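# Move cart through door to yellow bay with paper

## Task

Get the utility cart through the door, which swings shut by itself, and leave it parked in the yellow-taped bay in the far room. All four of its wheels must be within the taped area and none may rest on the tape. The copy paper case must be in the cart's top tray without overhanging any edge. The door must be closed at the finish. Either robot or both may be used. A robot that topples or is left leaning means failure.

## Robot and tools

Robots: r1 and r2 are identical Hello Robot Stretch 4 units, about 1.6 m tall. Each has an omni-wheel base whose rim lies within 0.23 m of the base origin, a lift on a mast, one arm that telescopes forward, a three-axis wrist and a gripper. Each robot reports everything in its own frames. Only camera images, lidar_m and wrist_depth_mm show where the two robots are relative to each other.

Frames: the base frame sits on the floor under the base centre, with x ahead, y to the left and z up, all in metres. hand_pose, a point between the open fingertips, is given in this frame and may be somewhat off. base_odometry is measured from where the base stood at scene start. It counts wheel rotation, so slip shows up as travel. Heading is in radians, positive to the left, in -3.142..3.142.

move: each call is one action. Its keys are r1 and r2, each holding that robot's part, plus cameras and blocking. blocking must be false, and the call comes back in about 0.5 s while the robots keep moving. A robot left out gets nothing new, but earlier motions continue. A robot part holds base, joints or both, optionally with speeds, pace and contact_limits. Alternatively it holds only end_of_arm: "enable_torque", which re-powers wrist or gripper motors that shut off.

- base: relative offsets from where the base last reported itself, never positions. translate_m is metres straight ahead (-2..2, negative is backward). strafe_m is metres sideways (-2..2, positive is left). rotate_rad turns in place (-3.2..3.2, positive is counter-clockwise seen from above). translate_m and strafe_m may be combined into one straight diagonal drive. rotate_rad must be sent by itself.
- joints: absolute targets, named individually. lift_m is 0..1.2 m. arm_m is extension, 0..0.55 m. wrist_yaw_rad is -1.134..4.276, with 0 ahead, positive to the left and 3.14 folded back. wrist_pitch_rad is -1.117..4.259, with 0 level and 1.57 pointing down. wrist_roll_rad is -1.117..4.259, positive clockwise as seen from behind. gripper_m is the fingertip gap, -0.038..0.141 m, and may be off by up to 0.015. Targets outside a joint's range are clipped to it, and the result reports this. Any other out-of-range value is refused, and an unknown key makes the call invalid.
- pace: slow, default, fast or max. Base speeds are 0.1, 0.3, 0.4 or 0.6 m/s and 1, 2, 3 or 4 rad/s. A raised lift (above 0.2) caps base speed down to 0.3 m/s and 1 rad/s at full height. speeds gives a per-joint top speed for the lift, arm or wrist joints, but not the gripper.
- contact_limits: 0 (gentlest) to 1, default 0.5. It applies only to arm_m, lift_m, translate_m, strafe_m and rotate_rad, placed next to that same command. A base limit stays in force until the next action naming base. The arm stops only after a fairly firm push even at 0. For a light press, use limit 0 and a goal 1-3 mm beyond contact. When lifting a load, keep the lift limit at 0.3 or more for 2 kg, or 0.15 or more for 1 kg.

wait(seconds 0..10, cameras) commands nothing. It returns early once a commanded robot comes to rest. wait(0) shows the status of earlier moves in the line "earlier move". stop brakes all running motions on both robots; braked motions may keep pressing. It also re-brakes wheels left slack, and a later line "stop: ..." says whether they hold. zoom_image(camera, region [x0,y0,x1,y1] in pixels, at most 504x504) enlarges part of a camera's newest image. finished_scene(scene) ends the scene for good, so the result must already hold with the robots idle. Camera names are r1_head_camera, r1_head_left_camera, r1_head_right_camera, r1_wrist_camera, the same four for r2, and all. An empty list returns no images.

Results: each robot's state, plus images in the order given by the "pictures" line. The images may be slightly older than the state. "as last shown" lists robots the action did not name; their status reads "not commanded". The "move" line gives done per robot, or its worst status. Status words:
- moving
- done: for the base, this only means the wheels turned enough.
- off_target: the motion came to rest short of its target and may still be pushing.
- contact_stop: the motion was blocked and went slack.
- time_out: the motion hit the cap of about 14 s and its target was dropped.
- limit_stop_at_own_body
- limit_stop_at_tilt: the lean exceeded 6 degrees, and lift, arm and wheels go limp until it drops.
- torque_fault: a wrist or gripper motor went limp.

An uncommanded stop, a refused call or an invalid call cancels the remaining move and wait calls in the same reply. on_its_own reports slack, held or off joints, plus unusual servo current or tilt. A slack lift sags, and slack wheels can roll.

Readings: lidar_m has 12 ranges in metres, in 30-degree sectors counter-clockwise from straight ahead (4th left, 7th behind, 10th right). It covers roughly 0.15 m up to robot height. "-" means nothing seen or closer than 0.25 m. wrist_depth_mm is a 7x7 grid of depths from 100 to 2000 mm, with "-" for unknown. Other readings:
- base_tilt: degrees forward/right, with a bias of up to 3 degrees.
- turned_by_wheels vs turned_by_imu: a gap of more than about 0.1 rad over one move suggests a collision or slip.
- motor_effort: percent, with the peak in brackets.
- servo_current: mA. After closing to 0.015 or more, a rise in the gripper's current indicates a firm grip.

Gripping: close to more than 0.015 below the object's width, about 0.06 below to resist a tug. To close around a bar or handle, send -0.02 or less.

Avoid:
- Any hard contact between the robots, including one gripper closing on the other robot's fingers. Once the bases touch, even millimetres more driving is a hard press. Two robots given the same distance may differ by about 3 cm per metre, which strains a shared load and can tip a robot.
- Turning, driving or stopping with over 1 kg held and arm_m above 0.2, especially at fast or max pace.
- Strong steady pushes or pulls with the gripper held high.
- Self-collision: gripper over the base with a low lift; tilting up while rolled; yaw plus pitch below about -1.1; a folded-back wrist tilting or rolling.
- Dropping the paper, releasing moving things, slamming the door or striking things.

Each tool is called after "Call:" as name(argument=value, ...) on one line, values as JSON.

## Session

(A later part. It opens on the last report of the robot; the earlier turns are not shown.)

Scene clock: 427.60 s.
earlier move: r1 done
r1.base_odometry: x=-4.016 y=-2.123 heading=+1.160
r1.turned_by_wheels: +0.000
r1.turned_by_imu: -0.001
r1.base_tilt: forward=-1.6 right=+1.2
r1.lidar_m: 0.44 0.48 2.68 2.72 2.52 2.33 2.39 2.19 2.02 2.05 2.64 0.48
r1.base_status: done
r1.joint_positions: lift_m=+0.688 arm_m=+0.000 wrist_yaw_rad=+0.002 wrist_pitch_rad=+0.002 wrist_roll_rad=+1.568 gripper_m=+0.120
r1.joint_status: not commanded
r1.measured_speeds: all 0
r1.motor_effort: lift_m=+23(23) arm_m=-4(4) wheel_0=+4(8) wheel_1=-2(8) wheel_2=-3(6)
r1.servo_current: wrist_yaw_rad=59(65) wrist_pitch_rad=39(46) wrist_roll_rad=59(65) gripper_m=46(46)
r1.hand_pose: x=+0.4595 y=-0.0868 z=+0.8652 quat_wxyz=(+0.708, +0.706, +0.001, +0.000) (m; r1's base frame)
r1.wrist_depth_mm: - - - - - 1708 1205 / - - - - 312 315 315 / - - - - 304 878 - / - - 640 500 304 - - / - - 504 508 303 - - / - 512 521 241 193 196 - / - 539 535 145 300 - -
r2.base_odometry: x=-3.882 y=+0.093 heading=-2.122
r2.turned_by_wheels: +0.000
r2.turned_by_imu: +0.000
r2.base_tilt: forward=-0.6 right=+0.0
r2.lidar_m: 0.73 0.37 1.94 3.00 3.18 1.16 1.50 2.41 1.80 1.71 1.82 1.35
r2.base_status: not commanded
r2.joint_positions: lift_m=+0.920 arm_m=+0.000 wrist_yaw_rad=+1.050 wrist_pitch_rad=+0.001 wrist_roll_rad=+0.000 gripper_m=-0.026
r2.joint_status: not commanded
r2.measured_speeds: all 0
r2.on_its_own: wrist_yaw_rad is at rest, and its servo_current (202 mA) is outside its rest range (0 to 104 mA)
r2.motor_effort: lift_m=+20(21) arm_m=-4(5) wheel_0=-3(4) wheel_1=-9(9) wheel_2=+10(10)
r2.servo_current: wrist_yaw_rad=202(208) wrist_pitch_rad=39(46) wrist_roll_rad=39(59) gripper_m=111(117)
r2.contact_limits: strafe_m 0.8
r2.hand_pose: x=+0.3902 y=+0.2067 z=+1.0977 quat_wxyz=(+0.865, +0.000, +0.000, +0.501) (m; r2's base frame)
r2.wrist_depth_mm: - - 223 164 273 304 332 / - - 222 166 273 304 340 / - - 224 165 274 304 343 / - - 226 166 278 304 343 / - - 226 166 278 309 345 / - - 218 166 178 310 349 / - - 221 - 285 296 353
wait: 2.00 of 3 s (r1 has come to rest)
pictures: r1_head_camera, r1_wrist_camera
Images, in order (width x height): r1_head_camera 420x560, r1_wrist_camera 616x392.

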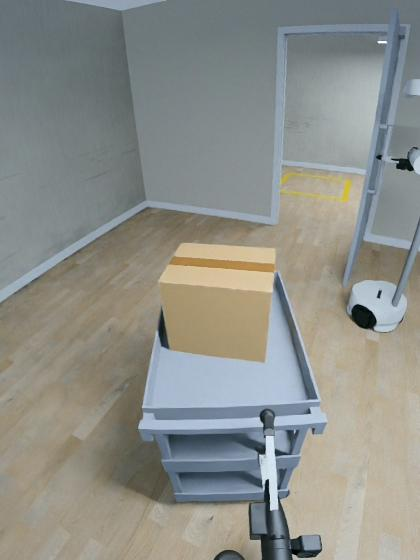

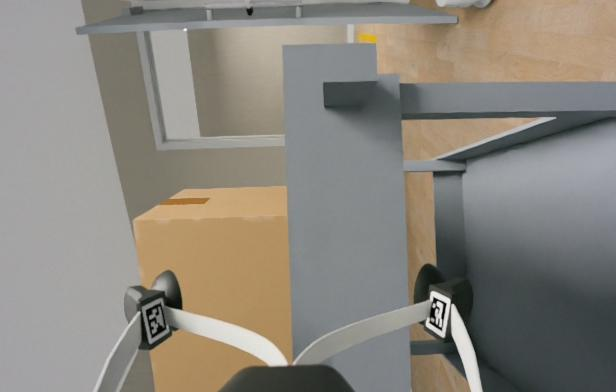

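Call:
move(blocking=false, r1={"base":{"translate_m":0.118,"strafe_m":0.09},"pace":"slow"}, cameras=[])

Call:
wait(seconds=3, cameras=["r1_head_camera","r1_wrist_camera"])

Scene clock: 436.97 s.
move: r1 moving
r1.base_odometry: x=-4.019 y=-2.110 heading=+1.160
r1.turned_by_wheels: +0.000
r1.turned_by_imu: +0.000
r1.base_tilt: forward=-1.6 right=+1.3
r1.lidar_m: 0.43 0.45 2.67 2.72 2.53 2.35 2.38 2.19 2.02 2.08 2.66 0.47
r1.base_status: translate_m moving; strafe_m moving
r1.joint_positions: lift_m=+0.688 arm_m=+0.000 wrist_yaw_rad=+0.002 wrist_pitch_rad=+0.002 wrist_roll_rad=+1.568 gripper_m=+0.120
r1.joint_status: not commanded
r1.measured_speeds: translate_m=+0.041 strafe_m=+0.032 rotate_rad=+0.001 lift_m=+0.000 arm_m=+0.000 wrist_yaw_rad=+0.000 wrist_pitch_rad=+0.000 wrist_roll_rad=+0.000
r1.motor_effort: lift_m=+23(23) arm_m=-4(4) wheel_0=-5(5) wheel_1=+5(7) wheel_2=-5(6)
r1.servo_current: wrist_yaw_rad=52(59) wrist_pitch_rad=39(46) wrist_roll_rad=46(72) gripper_m=46(46)
r1.hand_pose: x=+0.4595 y=-0.0868 z=+0.8652 quat_wxyz=(+0.708, +0.706, +0.001, +0.000) (m; r1's base frame)
r1.wrist_depth_mm: - - - - - 1708 1205 / - - - - 304 304 306 / - - - - 297 1756 - / - - 603 488 296 - - / - - 496 488 294 - - / - 504 504 232 191 196 - / - 525 521 145 291 - -
r2.base_odometry: x=-3.882 y=+0.093 heading=-2.122
r2.turned_by_wheels: +0.000
r2.turned_by_imu: +0.000
r2.base_tilt: forward=-0.6 right=+0.0
r2.lidar_m: 0.73 0.36 1.91 3.01 3.14 1.14 1.49 2.40 1.79 1.71 1.81 1.37
r2.base_status: not commanded
r2.joint_positions: lift_m=+0.920 arm_m=+0.000 wrist_yaw_rad=+1.050 wrist_pitch_rad=+0.001 wrist_roll_rad=+0.000 gripper_m=-0.026
r2.joint_status: not commanded
r2.measured_speeds: all 0
r2.motor_effort: lift_m=+20(21) arm_m=-4(5) wheel_0=-4(4) wheel_1=-9(9) wheel_2=+10(10)
r2.servo_current: wrist_yaw_rad=195(208) wrist_pitch_rad=39(46) wrist_roll_rad=46(59) gripper_m=111(111)
r2.contact_limits: strafe_m 0.8
r2.hand_pose: x=+0.3902 y=+0.2067 z=+1.0977 quat_wxyz=(+0.865, +0.000, +0.000, +0.501) (m; r2's base frame)
r2.wrist_depth_mm: - - 222 164 272 301 332 / - - 222 165 274 303 340 / - - 224 165 274 304 342 / - - 225 166 277 306 343 / - - 226 166 277 307 345 / - - 218 167 178 309 349 / - - 221 - 285 296 353
pictures: none
No camera images: "cameras" was empty.

Scene clock: 439.17 s.
earlier move: r1 done
r1.base_odometry: x=-4.051 y=-1.979 heading=+1.159
r1.turned_by_wheels: -0.001
r1.turned_by_imu: +0.000
r1.base_tilt: forward=-1.6 right=+1.2
r1.lidar_m: 0.35 0.34 2.55 2.59 2.58 2.41 2.45 2.30 2.16 2.20 2.79 0.38
r1.base_status: done
r1.joint_positions: lift_m=+0.688 arm_m=+0.000 wrist_yaw_rad=-0.004 wrist_pitch_rad=+0.011 wrist_roll_rad=+1.568 gripper_m=+0.120
r1.joint_status: not commanded
r1.measured_speeds: all 0
r1.motor_effort: lift_m=+23(23) arm_m=+4(4) wheel_0=-6(6) wheel_1=+2(8) wheel_2=-8(11)
r1.servo_current: wrist_yaw_rad=46(65) wrist_pitch_rad=72(72) wrist_roll_rad=59(78) gripper_m=39(46)
r1.hand_pose: x=+0.4589 y=-0.0887 z=+0.8628 quat_wxyz=(+0.708, +0.706, +0.002, -0.005) (m; r1's base frame)
r1.wrist_depth_mm: - - - - 203 1576 1205 / - - - - 202 1576 - / - - - - 198 - - / - 392 397 - 197 - - / - 399 404 - 195 - - / - 205 410 - 193 189 - / - 421 418 131 191 191 -
r2.base_odometry: x=-3.882 y=+0.093 heading=-2.122
r2.turned_by_wheels: +0.000
r2.turned_by_imu: +0.000
r2.base_tilt: forward=-0.6 right=+0.1
r2.lidar_m: 0.70 0.38 1.95 3.02 3.17 1.15 1.51 2.42 1.78 1.72 1.81 1.35
r2.base_status: not commanded
r2.joint_positions: lift_m=+0.920 arm_m=+0.000 wrist_yaw_rad=+1.050 wrist_pitch_rad=+0.001 wrist_roll_rad=+0.000 gripper_m=-0.026
r2.joint_status: not commanded
r2.measured_speeds: all 0
r2.on_its_own: wrist_yaw_rad is at rest, and its servo_current (208 mA) is outside its rest range (0 to 104 mA)
r2.motor_effort: lift_m=+20(21) arm_m=-4(5) wheel_0=-4(4) wheel_1=-9(9) wheel_2=+10(10)
r2.servo_current: wrist_yaw_rad=208(215) wrist_pitch_rad=39(46) wrist_roll_rad=39(59) gripper_m=111(117)
r2.contact_limits: strafe_m 0.8
r2.hand_pose: x=+0.3902 y=+0.2067 z=+1.0977 quat_wxyz=(+0.865, +0.000, +0.000, +0.501) (m; r2's base frame)
r2.wrist_depth_mm: - - 221 164 273 303 334 / - - 224 166 274 303 340 / - - 224 165 274 304 340 / - - 225 166 277 306 343 / - - 226 166 278 309 345 / - - 218 167 178 310 345 / - - 222 - 285 297 351
wait: 2.20 of 3 s (r1 has come to rest)
pictures: r1_head_camera, r1_wrist_camera
Images, in order (width x height): r1_head_camera 420x560, r1_wrist_camera 616x392.

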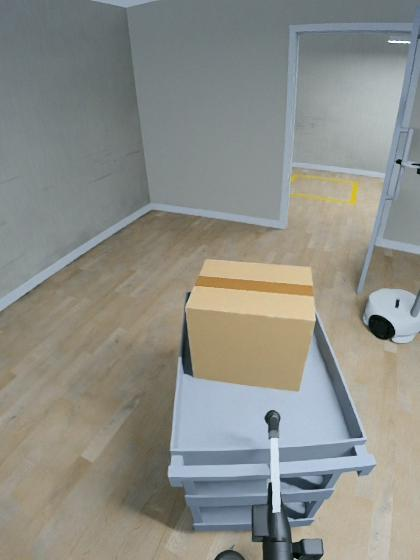

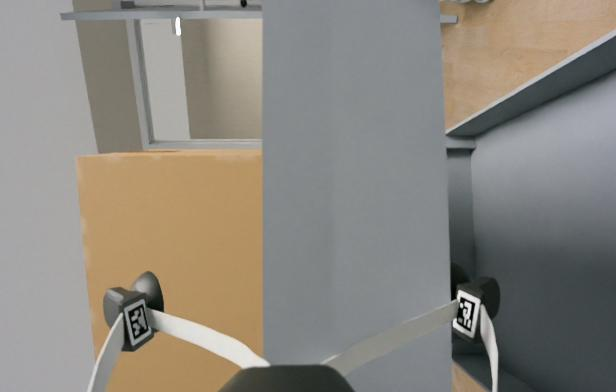

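Call:
move(r1={"base":{"translate_m":-0.05},"pace":"slow"}, blocking=false, cameras=[])

Call:
wait(seconds=3, cameras=[])

Call:
move(r1={"joints":{"lift_m":0.665}}, blocking=false, cameras=[])

Call:
wait(seconds=2, cameras=["r1_wrist_camera","r1_head_camera","r2_head_left_camera"])

Scene clock: 474.43 s.
move: r1 moving
r1.base_odometry: x=-4.056 y=-1.990 heading=+1.159
r1.turned_by_wheels: -0.001
r1.turned_by_imu: -0.001
r1.base_tilt: forward=-1.5 right=+1.3
r1.lidar_m: 0.33 0.35 2.57 2.59 2.60 2.40 2.43 2.32 2.13 2.18 2.80 0.41
r1.base_status: translate_m moving
r1.joint_positions: lift_m=+0.688 arm_m=+0.000 wrist_yaw_rad=-0.004 wrist_pitch_rad=+0.012 wrist_roll_rad=+1.568 gripper_m=+0.120
r1.joint_status: not commanded
r1.measured_speeds: translate_m=-0.049 strafe_m=+0.000 rotate_rad=+0.000 lift_m=+0.000 arm_m=+0.000 wrist_yaw_rad=+0.000 wrist_pitch_rad=+0.001 wrist_roll_rad=+0.000
r1.motor_effort: lift_m=+23(23) arm_m=+3(4) wheel_0=-8(10) wheel_1=-5(7) wheel_2=+4(7)
r1.servo_current: wrist_yaw_rad=33(52) wrist_pitch_rad=72(72) wrist_roll_rad=46(72) gripper_m=39(46)
r1.hand_pose: x=+0.4589 y=-0.0887 z=+0.8623 quat_wxyz=(+0.708, +0.706, +0.003, -0.006) (m; r1's base frame)
r1.wrist_depth_mm: - - - 148 211 1537 1182 / - - - 146 208 1618 - / - - - - 208 - - / - 399 404 143 206 - - / - 407 413 141 202 - - / - 198 424 140 202 190 - / - 430 433 - 200 - -
r2.base_odometry: x=-3.882 y=+0.093 heading=-2.122
r2.turned_by_wheels: +0.000
r2.turned_by_imu: +0.000
r2.base_tilt: forward=-0.6 right=+0.0
r2.lidar_m: 0.73 0.37 1.96 3.02 3.18 1.15 1.49 2.40 1.78 1.71 1.82 1.35
r2.base_status: not commanded
r2.joint_positions: lift_m=+0.920 arm_m=+0.000 wrist_yaw_rad=+1.050 wrist_pitch_rad=+0.001 wrist_roll_rad=+0.000 gripper_m=-0.026
r2.joint_status: not commanded
r2.measured_speeds: all 0
r2.motor_effort: lift_m=+20(21) arm_m=-5(5) wheel_0=-3(4) wheel_1=-9(9) wheel_2=+10(10)
r2.servo_current: wrist_yaw_rad=202(221) wrist_pitch_rad=39(46) wrist_roll_rad=46(52) gripper_m=111(117)
r2.contact_limits: strafe_m 0.8
r2.hand_pose: x=+0.3902 y=+0.2067 z=+1.0977 quat_wxyz=(+0.865, +0.000, +0.000, +0.501) (m; r2's base frame)
r2.wrist_depth_mm: - - 223 164 273 303 332 / - - 223 166 276 303 342 / - - 223 165 276 304 342 / - - 225 166 277 306 343 / - - 227 166 277 307 345 / - - 218 166 178 309 349 / - - 222 - 286 296 353
pictures: none
No camera images: "cameras" was empty.

Scene clock: 475.63 s.
earlier move: r1 done
r1.base_odometry: x=-4.071 y=-2.025 heading=+1.159
r1.turned_by_wheels: +0.000
r1.turned_by_imu: +0.000
r1.base_tilt: forward=-1.6 right=+1.2
r1.lidar_m: 0.38 0.41 2.55 2.62 2.53 2.35 2.41 2.29 2.13 2.17 2.77 0.44
r1.base_status: done
r1.joint_positions: lift_m=+0.688 arm_m=+0.000 wrist_yaw_rad=-0.003 wrist_pitch_rad=+0.007 wrist_roll_rad=+1.568 gripper_m=+0.120
r1.joint_status: not commanded
r1.measured_speeds: all 0
r1.motor_effort: lift_m=+23(23) arm_m=-4(4) wheel_0=-3(10) wheel_1=-3(7) wheel_2=+1(8)
r1.servo_current: wrist_yaw_rad=52(65) wrist_pitch_rad=39(78) wrist_roll_rad=65(72) gripper_m=39(46)
r1.hand_pose: x=+0.4591 y=-0.0882 z=+0.8638 quat_wxyz=(+0.708, +0.706, +0.002, -0.003) (m; r1's base frame)
r1.wrist_depth_mm: - - - 248 247 1708 1205 / - - - 246 246 1708 - / - - - 242 244 - - / - 445 442 239 241 - - / - 455 452 180 239 - - / - 455 459 178 236 196 - / - 469 477 145 236 - -
r2.base_odometry: x=-3.882 y=+0.093 heading=-2.122
r2.turned_by_wheels: +0.000
r2.turned_by_imu: +0.000
r2.base_tilt: forward=-0.6 right=+0.1
r2.lidar_m: 0.73 0.37 1.94 3.01 3.19 1.16 1.51 2.40 1.79 1.73 1.81 1.35
r2.base_status: not commanded
r2.joint_positions: lift_m=+0.920 arm_m=+0.000 wrist_yaw_rad=+1.050 wrist_pitch_rad=+0.001 wrist_roll_rad=+0.000 gripper_m=-0.026
r2.joint_status: not commanded
r2.measured_speeds: all 0
r2.on_its_own: wrist_yaw_rad is at rest, and its servo_current (195 mA) is outside its rest range (0 to 104 mA)
r2.motor_effort: lift_m=+20(21) arm_m=-4(5) wheel_0=-4(4) wheel_1=-9(9) wheel_2=+10(10)
r2.servo_current: wrist_yaw_rad=195(221) wrist_pitch_rad=46(46) wrist_roll_rad=52(59) gripper_m=111(117)
r2.contact_limits: strafe_m 0.8
r2.hand_pose: x=+0.3902 y=+0.2067 z=+1.0977 quat_wxyz=(+0.865, +0.000, +0.000, +0.501) (m; r2's base frame)
r2.wrist_depth_mm: - - 222 164 274 301 332 / - - 224 166 274 303 340 / - - 224 165 274 306 340 / - - 225 166 277 306 343 / - - 226 166 279 306 345 / - - 219 167 178 310 347 / - - 222 - 289 296 351
wait: 1.20 of 3 s (r1 has come to rest)
pictures: none
No camera images: "cameras" was empty.

Scene clock: 476.13 s.
move: r1 moving
r1.base_odometry: x=-4.071 y=-2.025 heading=+1.159
r1.turned_by_wheels: +0.000
r1.turned_by_imu: +0.000
r1.base_tilt: forward=-1.6 right=+1.3
r1.lidar_m: 0.38 0.40 2.56 2.63 2.53 2.37 2.41 2.30 2.12 2.15 2.78 0.45
r1.base_status: not commanded
r1.joint_positions: lift_m=+0.666 arm_m=+0.000 wrist_yaw_rad=-0.003 wrist_pitch_rad=+0.007 wrist_roll_rad=+1.568 gripper_m=+0.120
r1.joint_status: lift_m moving
r1.measured_speeds: translate_m=+0.000 strafe_m=+0.000 rotate_rad=+0.000 lift_m=-0.020 arm_m=+0.000 wrist_yaw_rad=+0.000 wrist_pitch_rad=+0.000 wrist_roll_rad=+0.000
r1.motor_effort: lift_m=+13(22) arm_m=-3(4) wheel_0=-3(3) wheel_1=-3(3) wheel_2=+1(1)
r1.servo_current: wrist_yaw_rad=52(59) wrist_pitch_rad=46(52) wrist_roll_rad=46(65) gripper_m=46(46)
r1.hand_pose: x=+0.4591 y=-0.0882 z=+0.8422 quat_wxyz=(+0.708, +0.706, +0.001, -0.003) (m; r1's base frame)
r1.wrist_depth_mm: - - - 247 248 1618 1229 / - - - 245 245 1808 - / - - - 242 243 - - / - 442 442 241 241 - - / - 452 452 238 237 - - / - 459 211 236 210 197 - / - 473 473 147 234 - -
r2.base_odometry: x=-3.882 y=+0.093 heading=-2.122
r2.turned_by_wheels: +0.000
r2.turned_by_imu: +0.000
r2.base_tilt: forward=-0.6 right=+0.0
r2.lidar_m: 0.71 0.38 1.97 3.02 3.16 1.14 1.50 2.45 1.80 1.73 1.81 1.36
r2.base_status: not commanded
r2.joint_positions: lift_m=+0.920 arm_m=+0.000 wrist_yaw_rad=+1.050 wrist_pitch_rad=+0.001 wrist_roll_rad=+0.000 gripper_m=-0.026
r2.joint_status: not commanded
r2.measured_speeds: all 0
r2.motor_effort: lift_m=+20(21) arm_m=-4(5) wheel_0=-3(4) wheel_1=-9(9) wheel_2=+10(10)
r2.servo_current: wrist_yaw_rad=208(215) wrist_pitch_rad=46(46) wrist_roll_rad=52(52) gripper_m=104(111)
r2.contact_limits: strafe_m 0.8
r2.hand_pose: x=+0.3902 y=+0.2067 z=+1.0977 quat_wxyz=(+0.865, +0.000, +0.000, +0.501) (m; r2's base frame)
r2.wrist_depth_mm: - - 221 164 273 304 332 / - - 223 166 273 303 338 / - - 224 164 277 304 342 / - - 225 165 277 306 343 / - - 226 166 278 309 345 / - - 218 167 178 310 347 / - - 222 - 285 296 351
pictures: none
No camera images: "cameras" was empty.

Scene clock: 476.47 s.
earlier move: r1 done
r1.base_odometry: x=-4.071 y=-2.025 heading=+1.159
r1.turned_by_wheels: +0.000
r1.turned_by_imu: +0.000
r1.base_tilt: forward=-1.6 right=+1.3
r1.lidar_m: 0.40 0.41 2.57 2.62 2.56 2.37 2.41 2.31 2.13 2.20 2.77 0.42
r1.base_status: not commanded
r1.joint_positions: lift_m=+0.665 arm_m=+0.000 wrist_yaw_rad=-0.003 wrist_pitch_rad=+0.007 wrist_roll_rad=+1.568 gripper_m=+0.120
r1.joint_status: all done
r1.measured_speeds: all 0
r1.motor_effort: lift_m=+12(22) arm_m=-4(4) wheel_0=-3(3) wheel_1=-3(3) wheel_2=+1(1)
r1.servo_current: wrist_yaw_rad=52(59) wrist_pitch_rad=46(52) wrist_roll_rad=52(65) gripper_m=39(46)
r1.hand_pose: x=+0.4591 y=-0.0882 z=+0.8417 quat_wxyz=(+0.708, +0.706, +0.001, -0.003) (m; r1's base frame)
r1.wrist_depth_mm: - - - 247 249 1661 1182 / - - - 244 246 1756 - / - - - 242 244 - - / - 439 439 240 242 - - / - 449 452 238 240 - - / - 455 211 236 211 197 - / - 477 477 147 234 - -
r2.base_odometry: x=-3.882 y=+0.093 heading=-2.122
r2.turned_by_wheels: +0.000
r2.turned_by_imu: +0.000
r2.base_tilt: forward=-0.6 right=+0.1
r2.lidar_m: 0.73 0.38 1.95 3.01 3.17 1.15 1.49 2.39 1.80 1.72 1.81 1.36
r2.base_status: not commanded
r2.joint_positions: lift_m=+0.920 arm_m=+0.000 wrist_yaw_rad=+1.050 wrist_pitch_rad=+0.001 wrist_roll_rad=+0.000 gripper_m=-0.026
r2.joint_status: not commanded
r2.measured_speeds: all 0
r2.on_its_own: wrist_yaw_rad is at rest, and its servo_current (202 mA) is outside its rest range (0 to 104 mA)
r2.motor_effort: lift_m=+20(21) arm_m=-4(5) wheel_0=-4(4) wheel_1=-9(9) wheel_2=+10(10)
r2.servo_current: wrist_yaw_rad=202(215) wrist_pitch_rad=46(46) wrist_roll_rad=52(59) gripper_m=117(117)
r2.contact_limits: strafe_m 0.8
r2.hand_pose: x=+0.3902 y=+0.2067 z=+1.0977 quat_wxyz=(+0.865, +0.000, +0.000, +0.501) (m; r2's base frame)
r2.wrist_depth_mm: - - 222 164 274 303 332 / - - 224 166 274 303 340 / - - 224 165 274 303 342 / - - 224 165 278 306 342 / - - 226 167 279 307 347 / - - 218 166 178 310 347 / - - 221 - 286 296 349
wait: 0.33 of 2 s (r1 has come to rest)
pictures: r1_head_camera, r1_wrist_camera, r2_head_left_camera
Images, in order (width x height): r1_head_camera 420x560, r1_wrist_camera 616x392, r2_head_left_camera 420x672.

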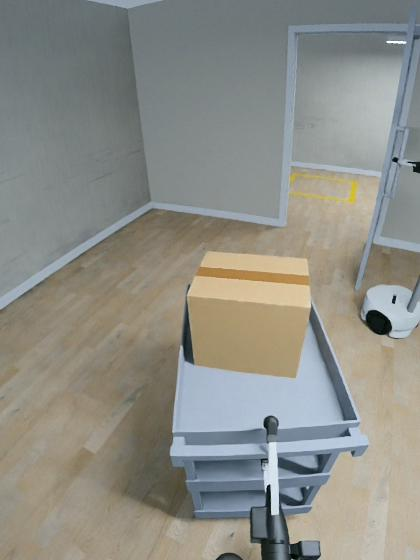

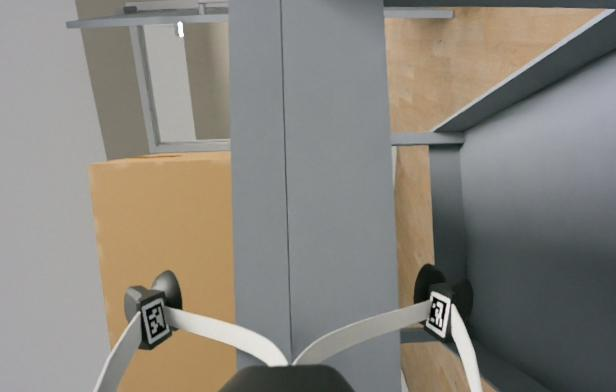

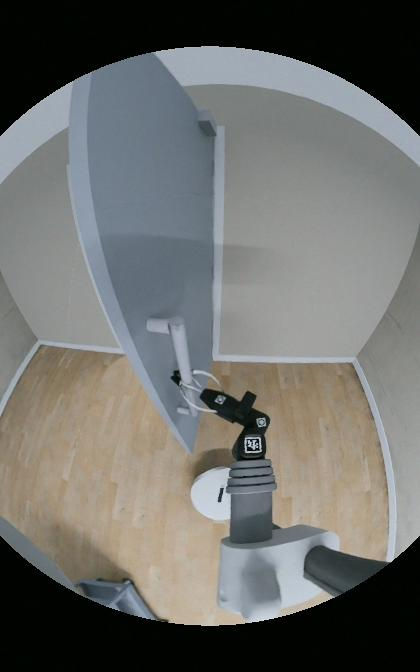

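Call:
move(r1={"base":{"translate_m":0.055},"pace":"slow"}, blocking=false, cameras=[])

Call:
wait(seconds=3, cameras=["r1_wrist_camera"])

Call:
move(r1={"joints":{"gripper_m":-0.02}}, blocking=false, cameras=[])

Call:
wait(seconds=3, cameras=["r1_wrist_camera","r1_head_camera"])

Scene clock: 482.50 s.
move: r1 moving
r1.base_odometry: x=-4.066 y=-2.013 heading=+1.159
r1.turned_by_wheels: +0.000
r1.turned_by_imu: +0.000
r1.base_tilt: forward=-1.6 right=+1.3
r1.lidar_m: 0.37 0.39 2.58 2.61 2.56 2.37 2.41 2.31 2.13 2.17 2.81 0.42
r1.base_status: translate_m moving
r1.joint_positions: lift_m=+0.665 arm_m=+0.000 wrist_yaw_rad=-0.003 wrist_pitch_rad=+0.007 wrist_roll_rad=+1.568 gripper_m=+0.120
r1.joint_status: not commanded
r1.measured_speeds: translate_m=+0.048 strafe_m=+0.000 rotate_rad=-0.002 lift_m=+0.000 arm_m=+0.000 wrist_yaw_rad=+0.000 wrist_pitch_rad=-0.007 wrist_roll_rad=+0.000
r1.motor_effort: lift_m=+12(13) arm_m=-4(4) wheel_0=+6(8) wheel_1=+4(5) wheel_2=-6(6)
r1.servo_current: wrist_yaw_rad=52(59) wrist_pitch_rad=39(52) wrist_roll_rad=39(59) gripper_m=39(46)
r1.hand_pose: x=+0.4591 y=-0.0882 z=+0.8418 quat_wxyz=(+0.708, +0.706, +0.001, -0.003) (m; r1's base frame)
r1.wrist_depth_mm: - - - 236 238 1661 1160 / - - - 234 236 1808 - / - - - 232 234 - - / - 430 433 229 231 - - / - 442 442 228 229 - - / - 445 180 226 211 197 - / - 466 466 144 226 - -
r2.base_odometry: x=-3.882 y=+0.093 heading=-2.122
r2.turned_by_wheels: +0.000
r2.turned_by_imu: +0.000
r2.base_tilt: forward=-0.6 right=+0.0
r2.lidar_m: 0.71 0.38 1.94 3.03 3.16 1.15 1.49 2.42 1.79 1.71 1.84 1.36
r2.base_status: not commanded
r2.joint_positions: lift_m=+0.920 arm_m=+0.000 wrist_yaw_rad=+1.050 wrist_pitch_rad=+0.001 wrist_roll_rad=+0.000 gripper_m=-0.026
r2.joint_status: not commanded
r2.measured_speeds: all 0
r2.motor_effort: lift_m=+20(21) arm_m=-4(5) wheel_0=-4(4) wheel_1=-9(9) wheel_2=+10(10)
r2.servo_current: wrist_yaw_rad=208(208) wrist_pitch_rad=39(46) wrist_roll_rad=59(59) gripper_m=111(117)
r2.contact_limits: strafe_m 0.8
r2.hand_pose: x=+0.3902 y=+0.2067 z=+1.0977 quat_wxyz=(+0.865, +0.000, +0.000, +0.501) (m; r2's base frame)
r2.wrist_depth_mm: - - 222 164 273 303 334 / - - 224 165 274 303 340 / - - 224 165 276 304 340 / - - 225 165 277 307 343 / - - 225 166 278 309 345 / - - 217 167 178 309 347 / - - 221 - 285 296 349
pictures: none
No camera images: "cameras" was empty.

Scene clock: 483.77 s.
earlier move: r1 done
r1.base_odometry: x=-4.049 y=-1.975 heading=+1.159
r1.turned_by_wheels: +0.000
r1.turned_by_imu: +0.000
r1.base_tilt: forward=-1.6 right=+1.3
r1.lidar_m: 0.33 0.34 2.56 2.60 2.59 2.42 2.46 2.32 2.16 2.20 2.79 0.38
r1.base_status: done
r1.joint_positions: lift_m=+0.665 arm_m=+0.000 wrist_yaw_rad=-0.003 wrist_pitch_rad=+0.000 wrist_roll_rad=+1.568 gripper_m=+0.120
r1.joint_status: not commanded
r1.measured_speeds: all 0
r1.motor_effort: lift_m=+12(13) arm_m=+4(4) wheel_0=+3(8) wheel_1=+3(6) wheel_2=-7(10)
r1.servo_current: wrist_yaw_rad=52(65) wrist_pitch_rad=39(52) wrist_roll_rad=46(65) gripper_m=46(46)
r1.hand_pose: x=+0.4590 y=-0.0882 z=+0.8438 quat_wxyz=(+0.708, +0.706, -0.001, -0.001) (m; r1's base frame)
r1.wrist_depth_mm: - - - 199 199 1708 1229 / - - - 197 197 1618 - / - - - 195 195 - - / - 399 399 193 193 - - / - 407 402 191 191 - - / - 193 413 189 189 190 - / - 421 148 129 187 - -
r2.base_odometry: x=-3.882 y=+0.093 heading=-2.122
r2.turned_by_wheels: +0.000
r2.turned_by_imu: +0.000
r2.base_tilt: forward=-0.6 right=+0.1
r2.lidar_m: 0.74 0.38 1.92 3.02 3.16 1.13 1.46 2.39 1.80 1.71 1.82 1.35
r2.base_status: not commanded
r2.joint_positions: lift_m=+0.920 arm_m=+0.000 wrist_yaw_rad=+1.050 wrist_pitch_rad=+0.001 wrist_roll_rad=+0.000 gripper_m=-0.026
r2.joint_status: not commanded
r2.measured_speeds: all 0
r2.on_its_own: wrist_yaw_rad is at rest, and its servo_current (202 mA) is outside its rest range (0 to 104 mA)
r2.motor_effort: lift_m=+20(21) arm_m=-4(5) wheel_0=-3(4) wheel_1=-9(9) wheel_2=+10(10)
r2.servo_current: wrist_yaw_rad=202(215) wrist_pitch_rad=39(46) wrist_roll_rad=52(59) gripper_m=104(117)
r2.contact_limits: strafe_m 0.8
r2.hand_pose: x=+0.3902 y=+0.2067 z=+1.0977 quat_wxyz=(+0.865, +0.000, +0.000, +0.501) (m; r2's base frame)
r2.wrist_depth_mm: - - 222 164 273 301 334 / - - 222 166 274 304 340 / - - 224 165 276 304 342 / - - 225 165 278 307 342 / - - 226 166 278 306 343 / - - 218 167 178 309 347 / - - 221 - 285 294 351
wait: 1.27 of 3 s (r1 has come to rest)
pictures: r1_wrist_camera
Images, in order (width x height): r1_wrist_camera 616x392.

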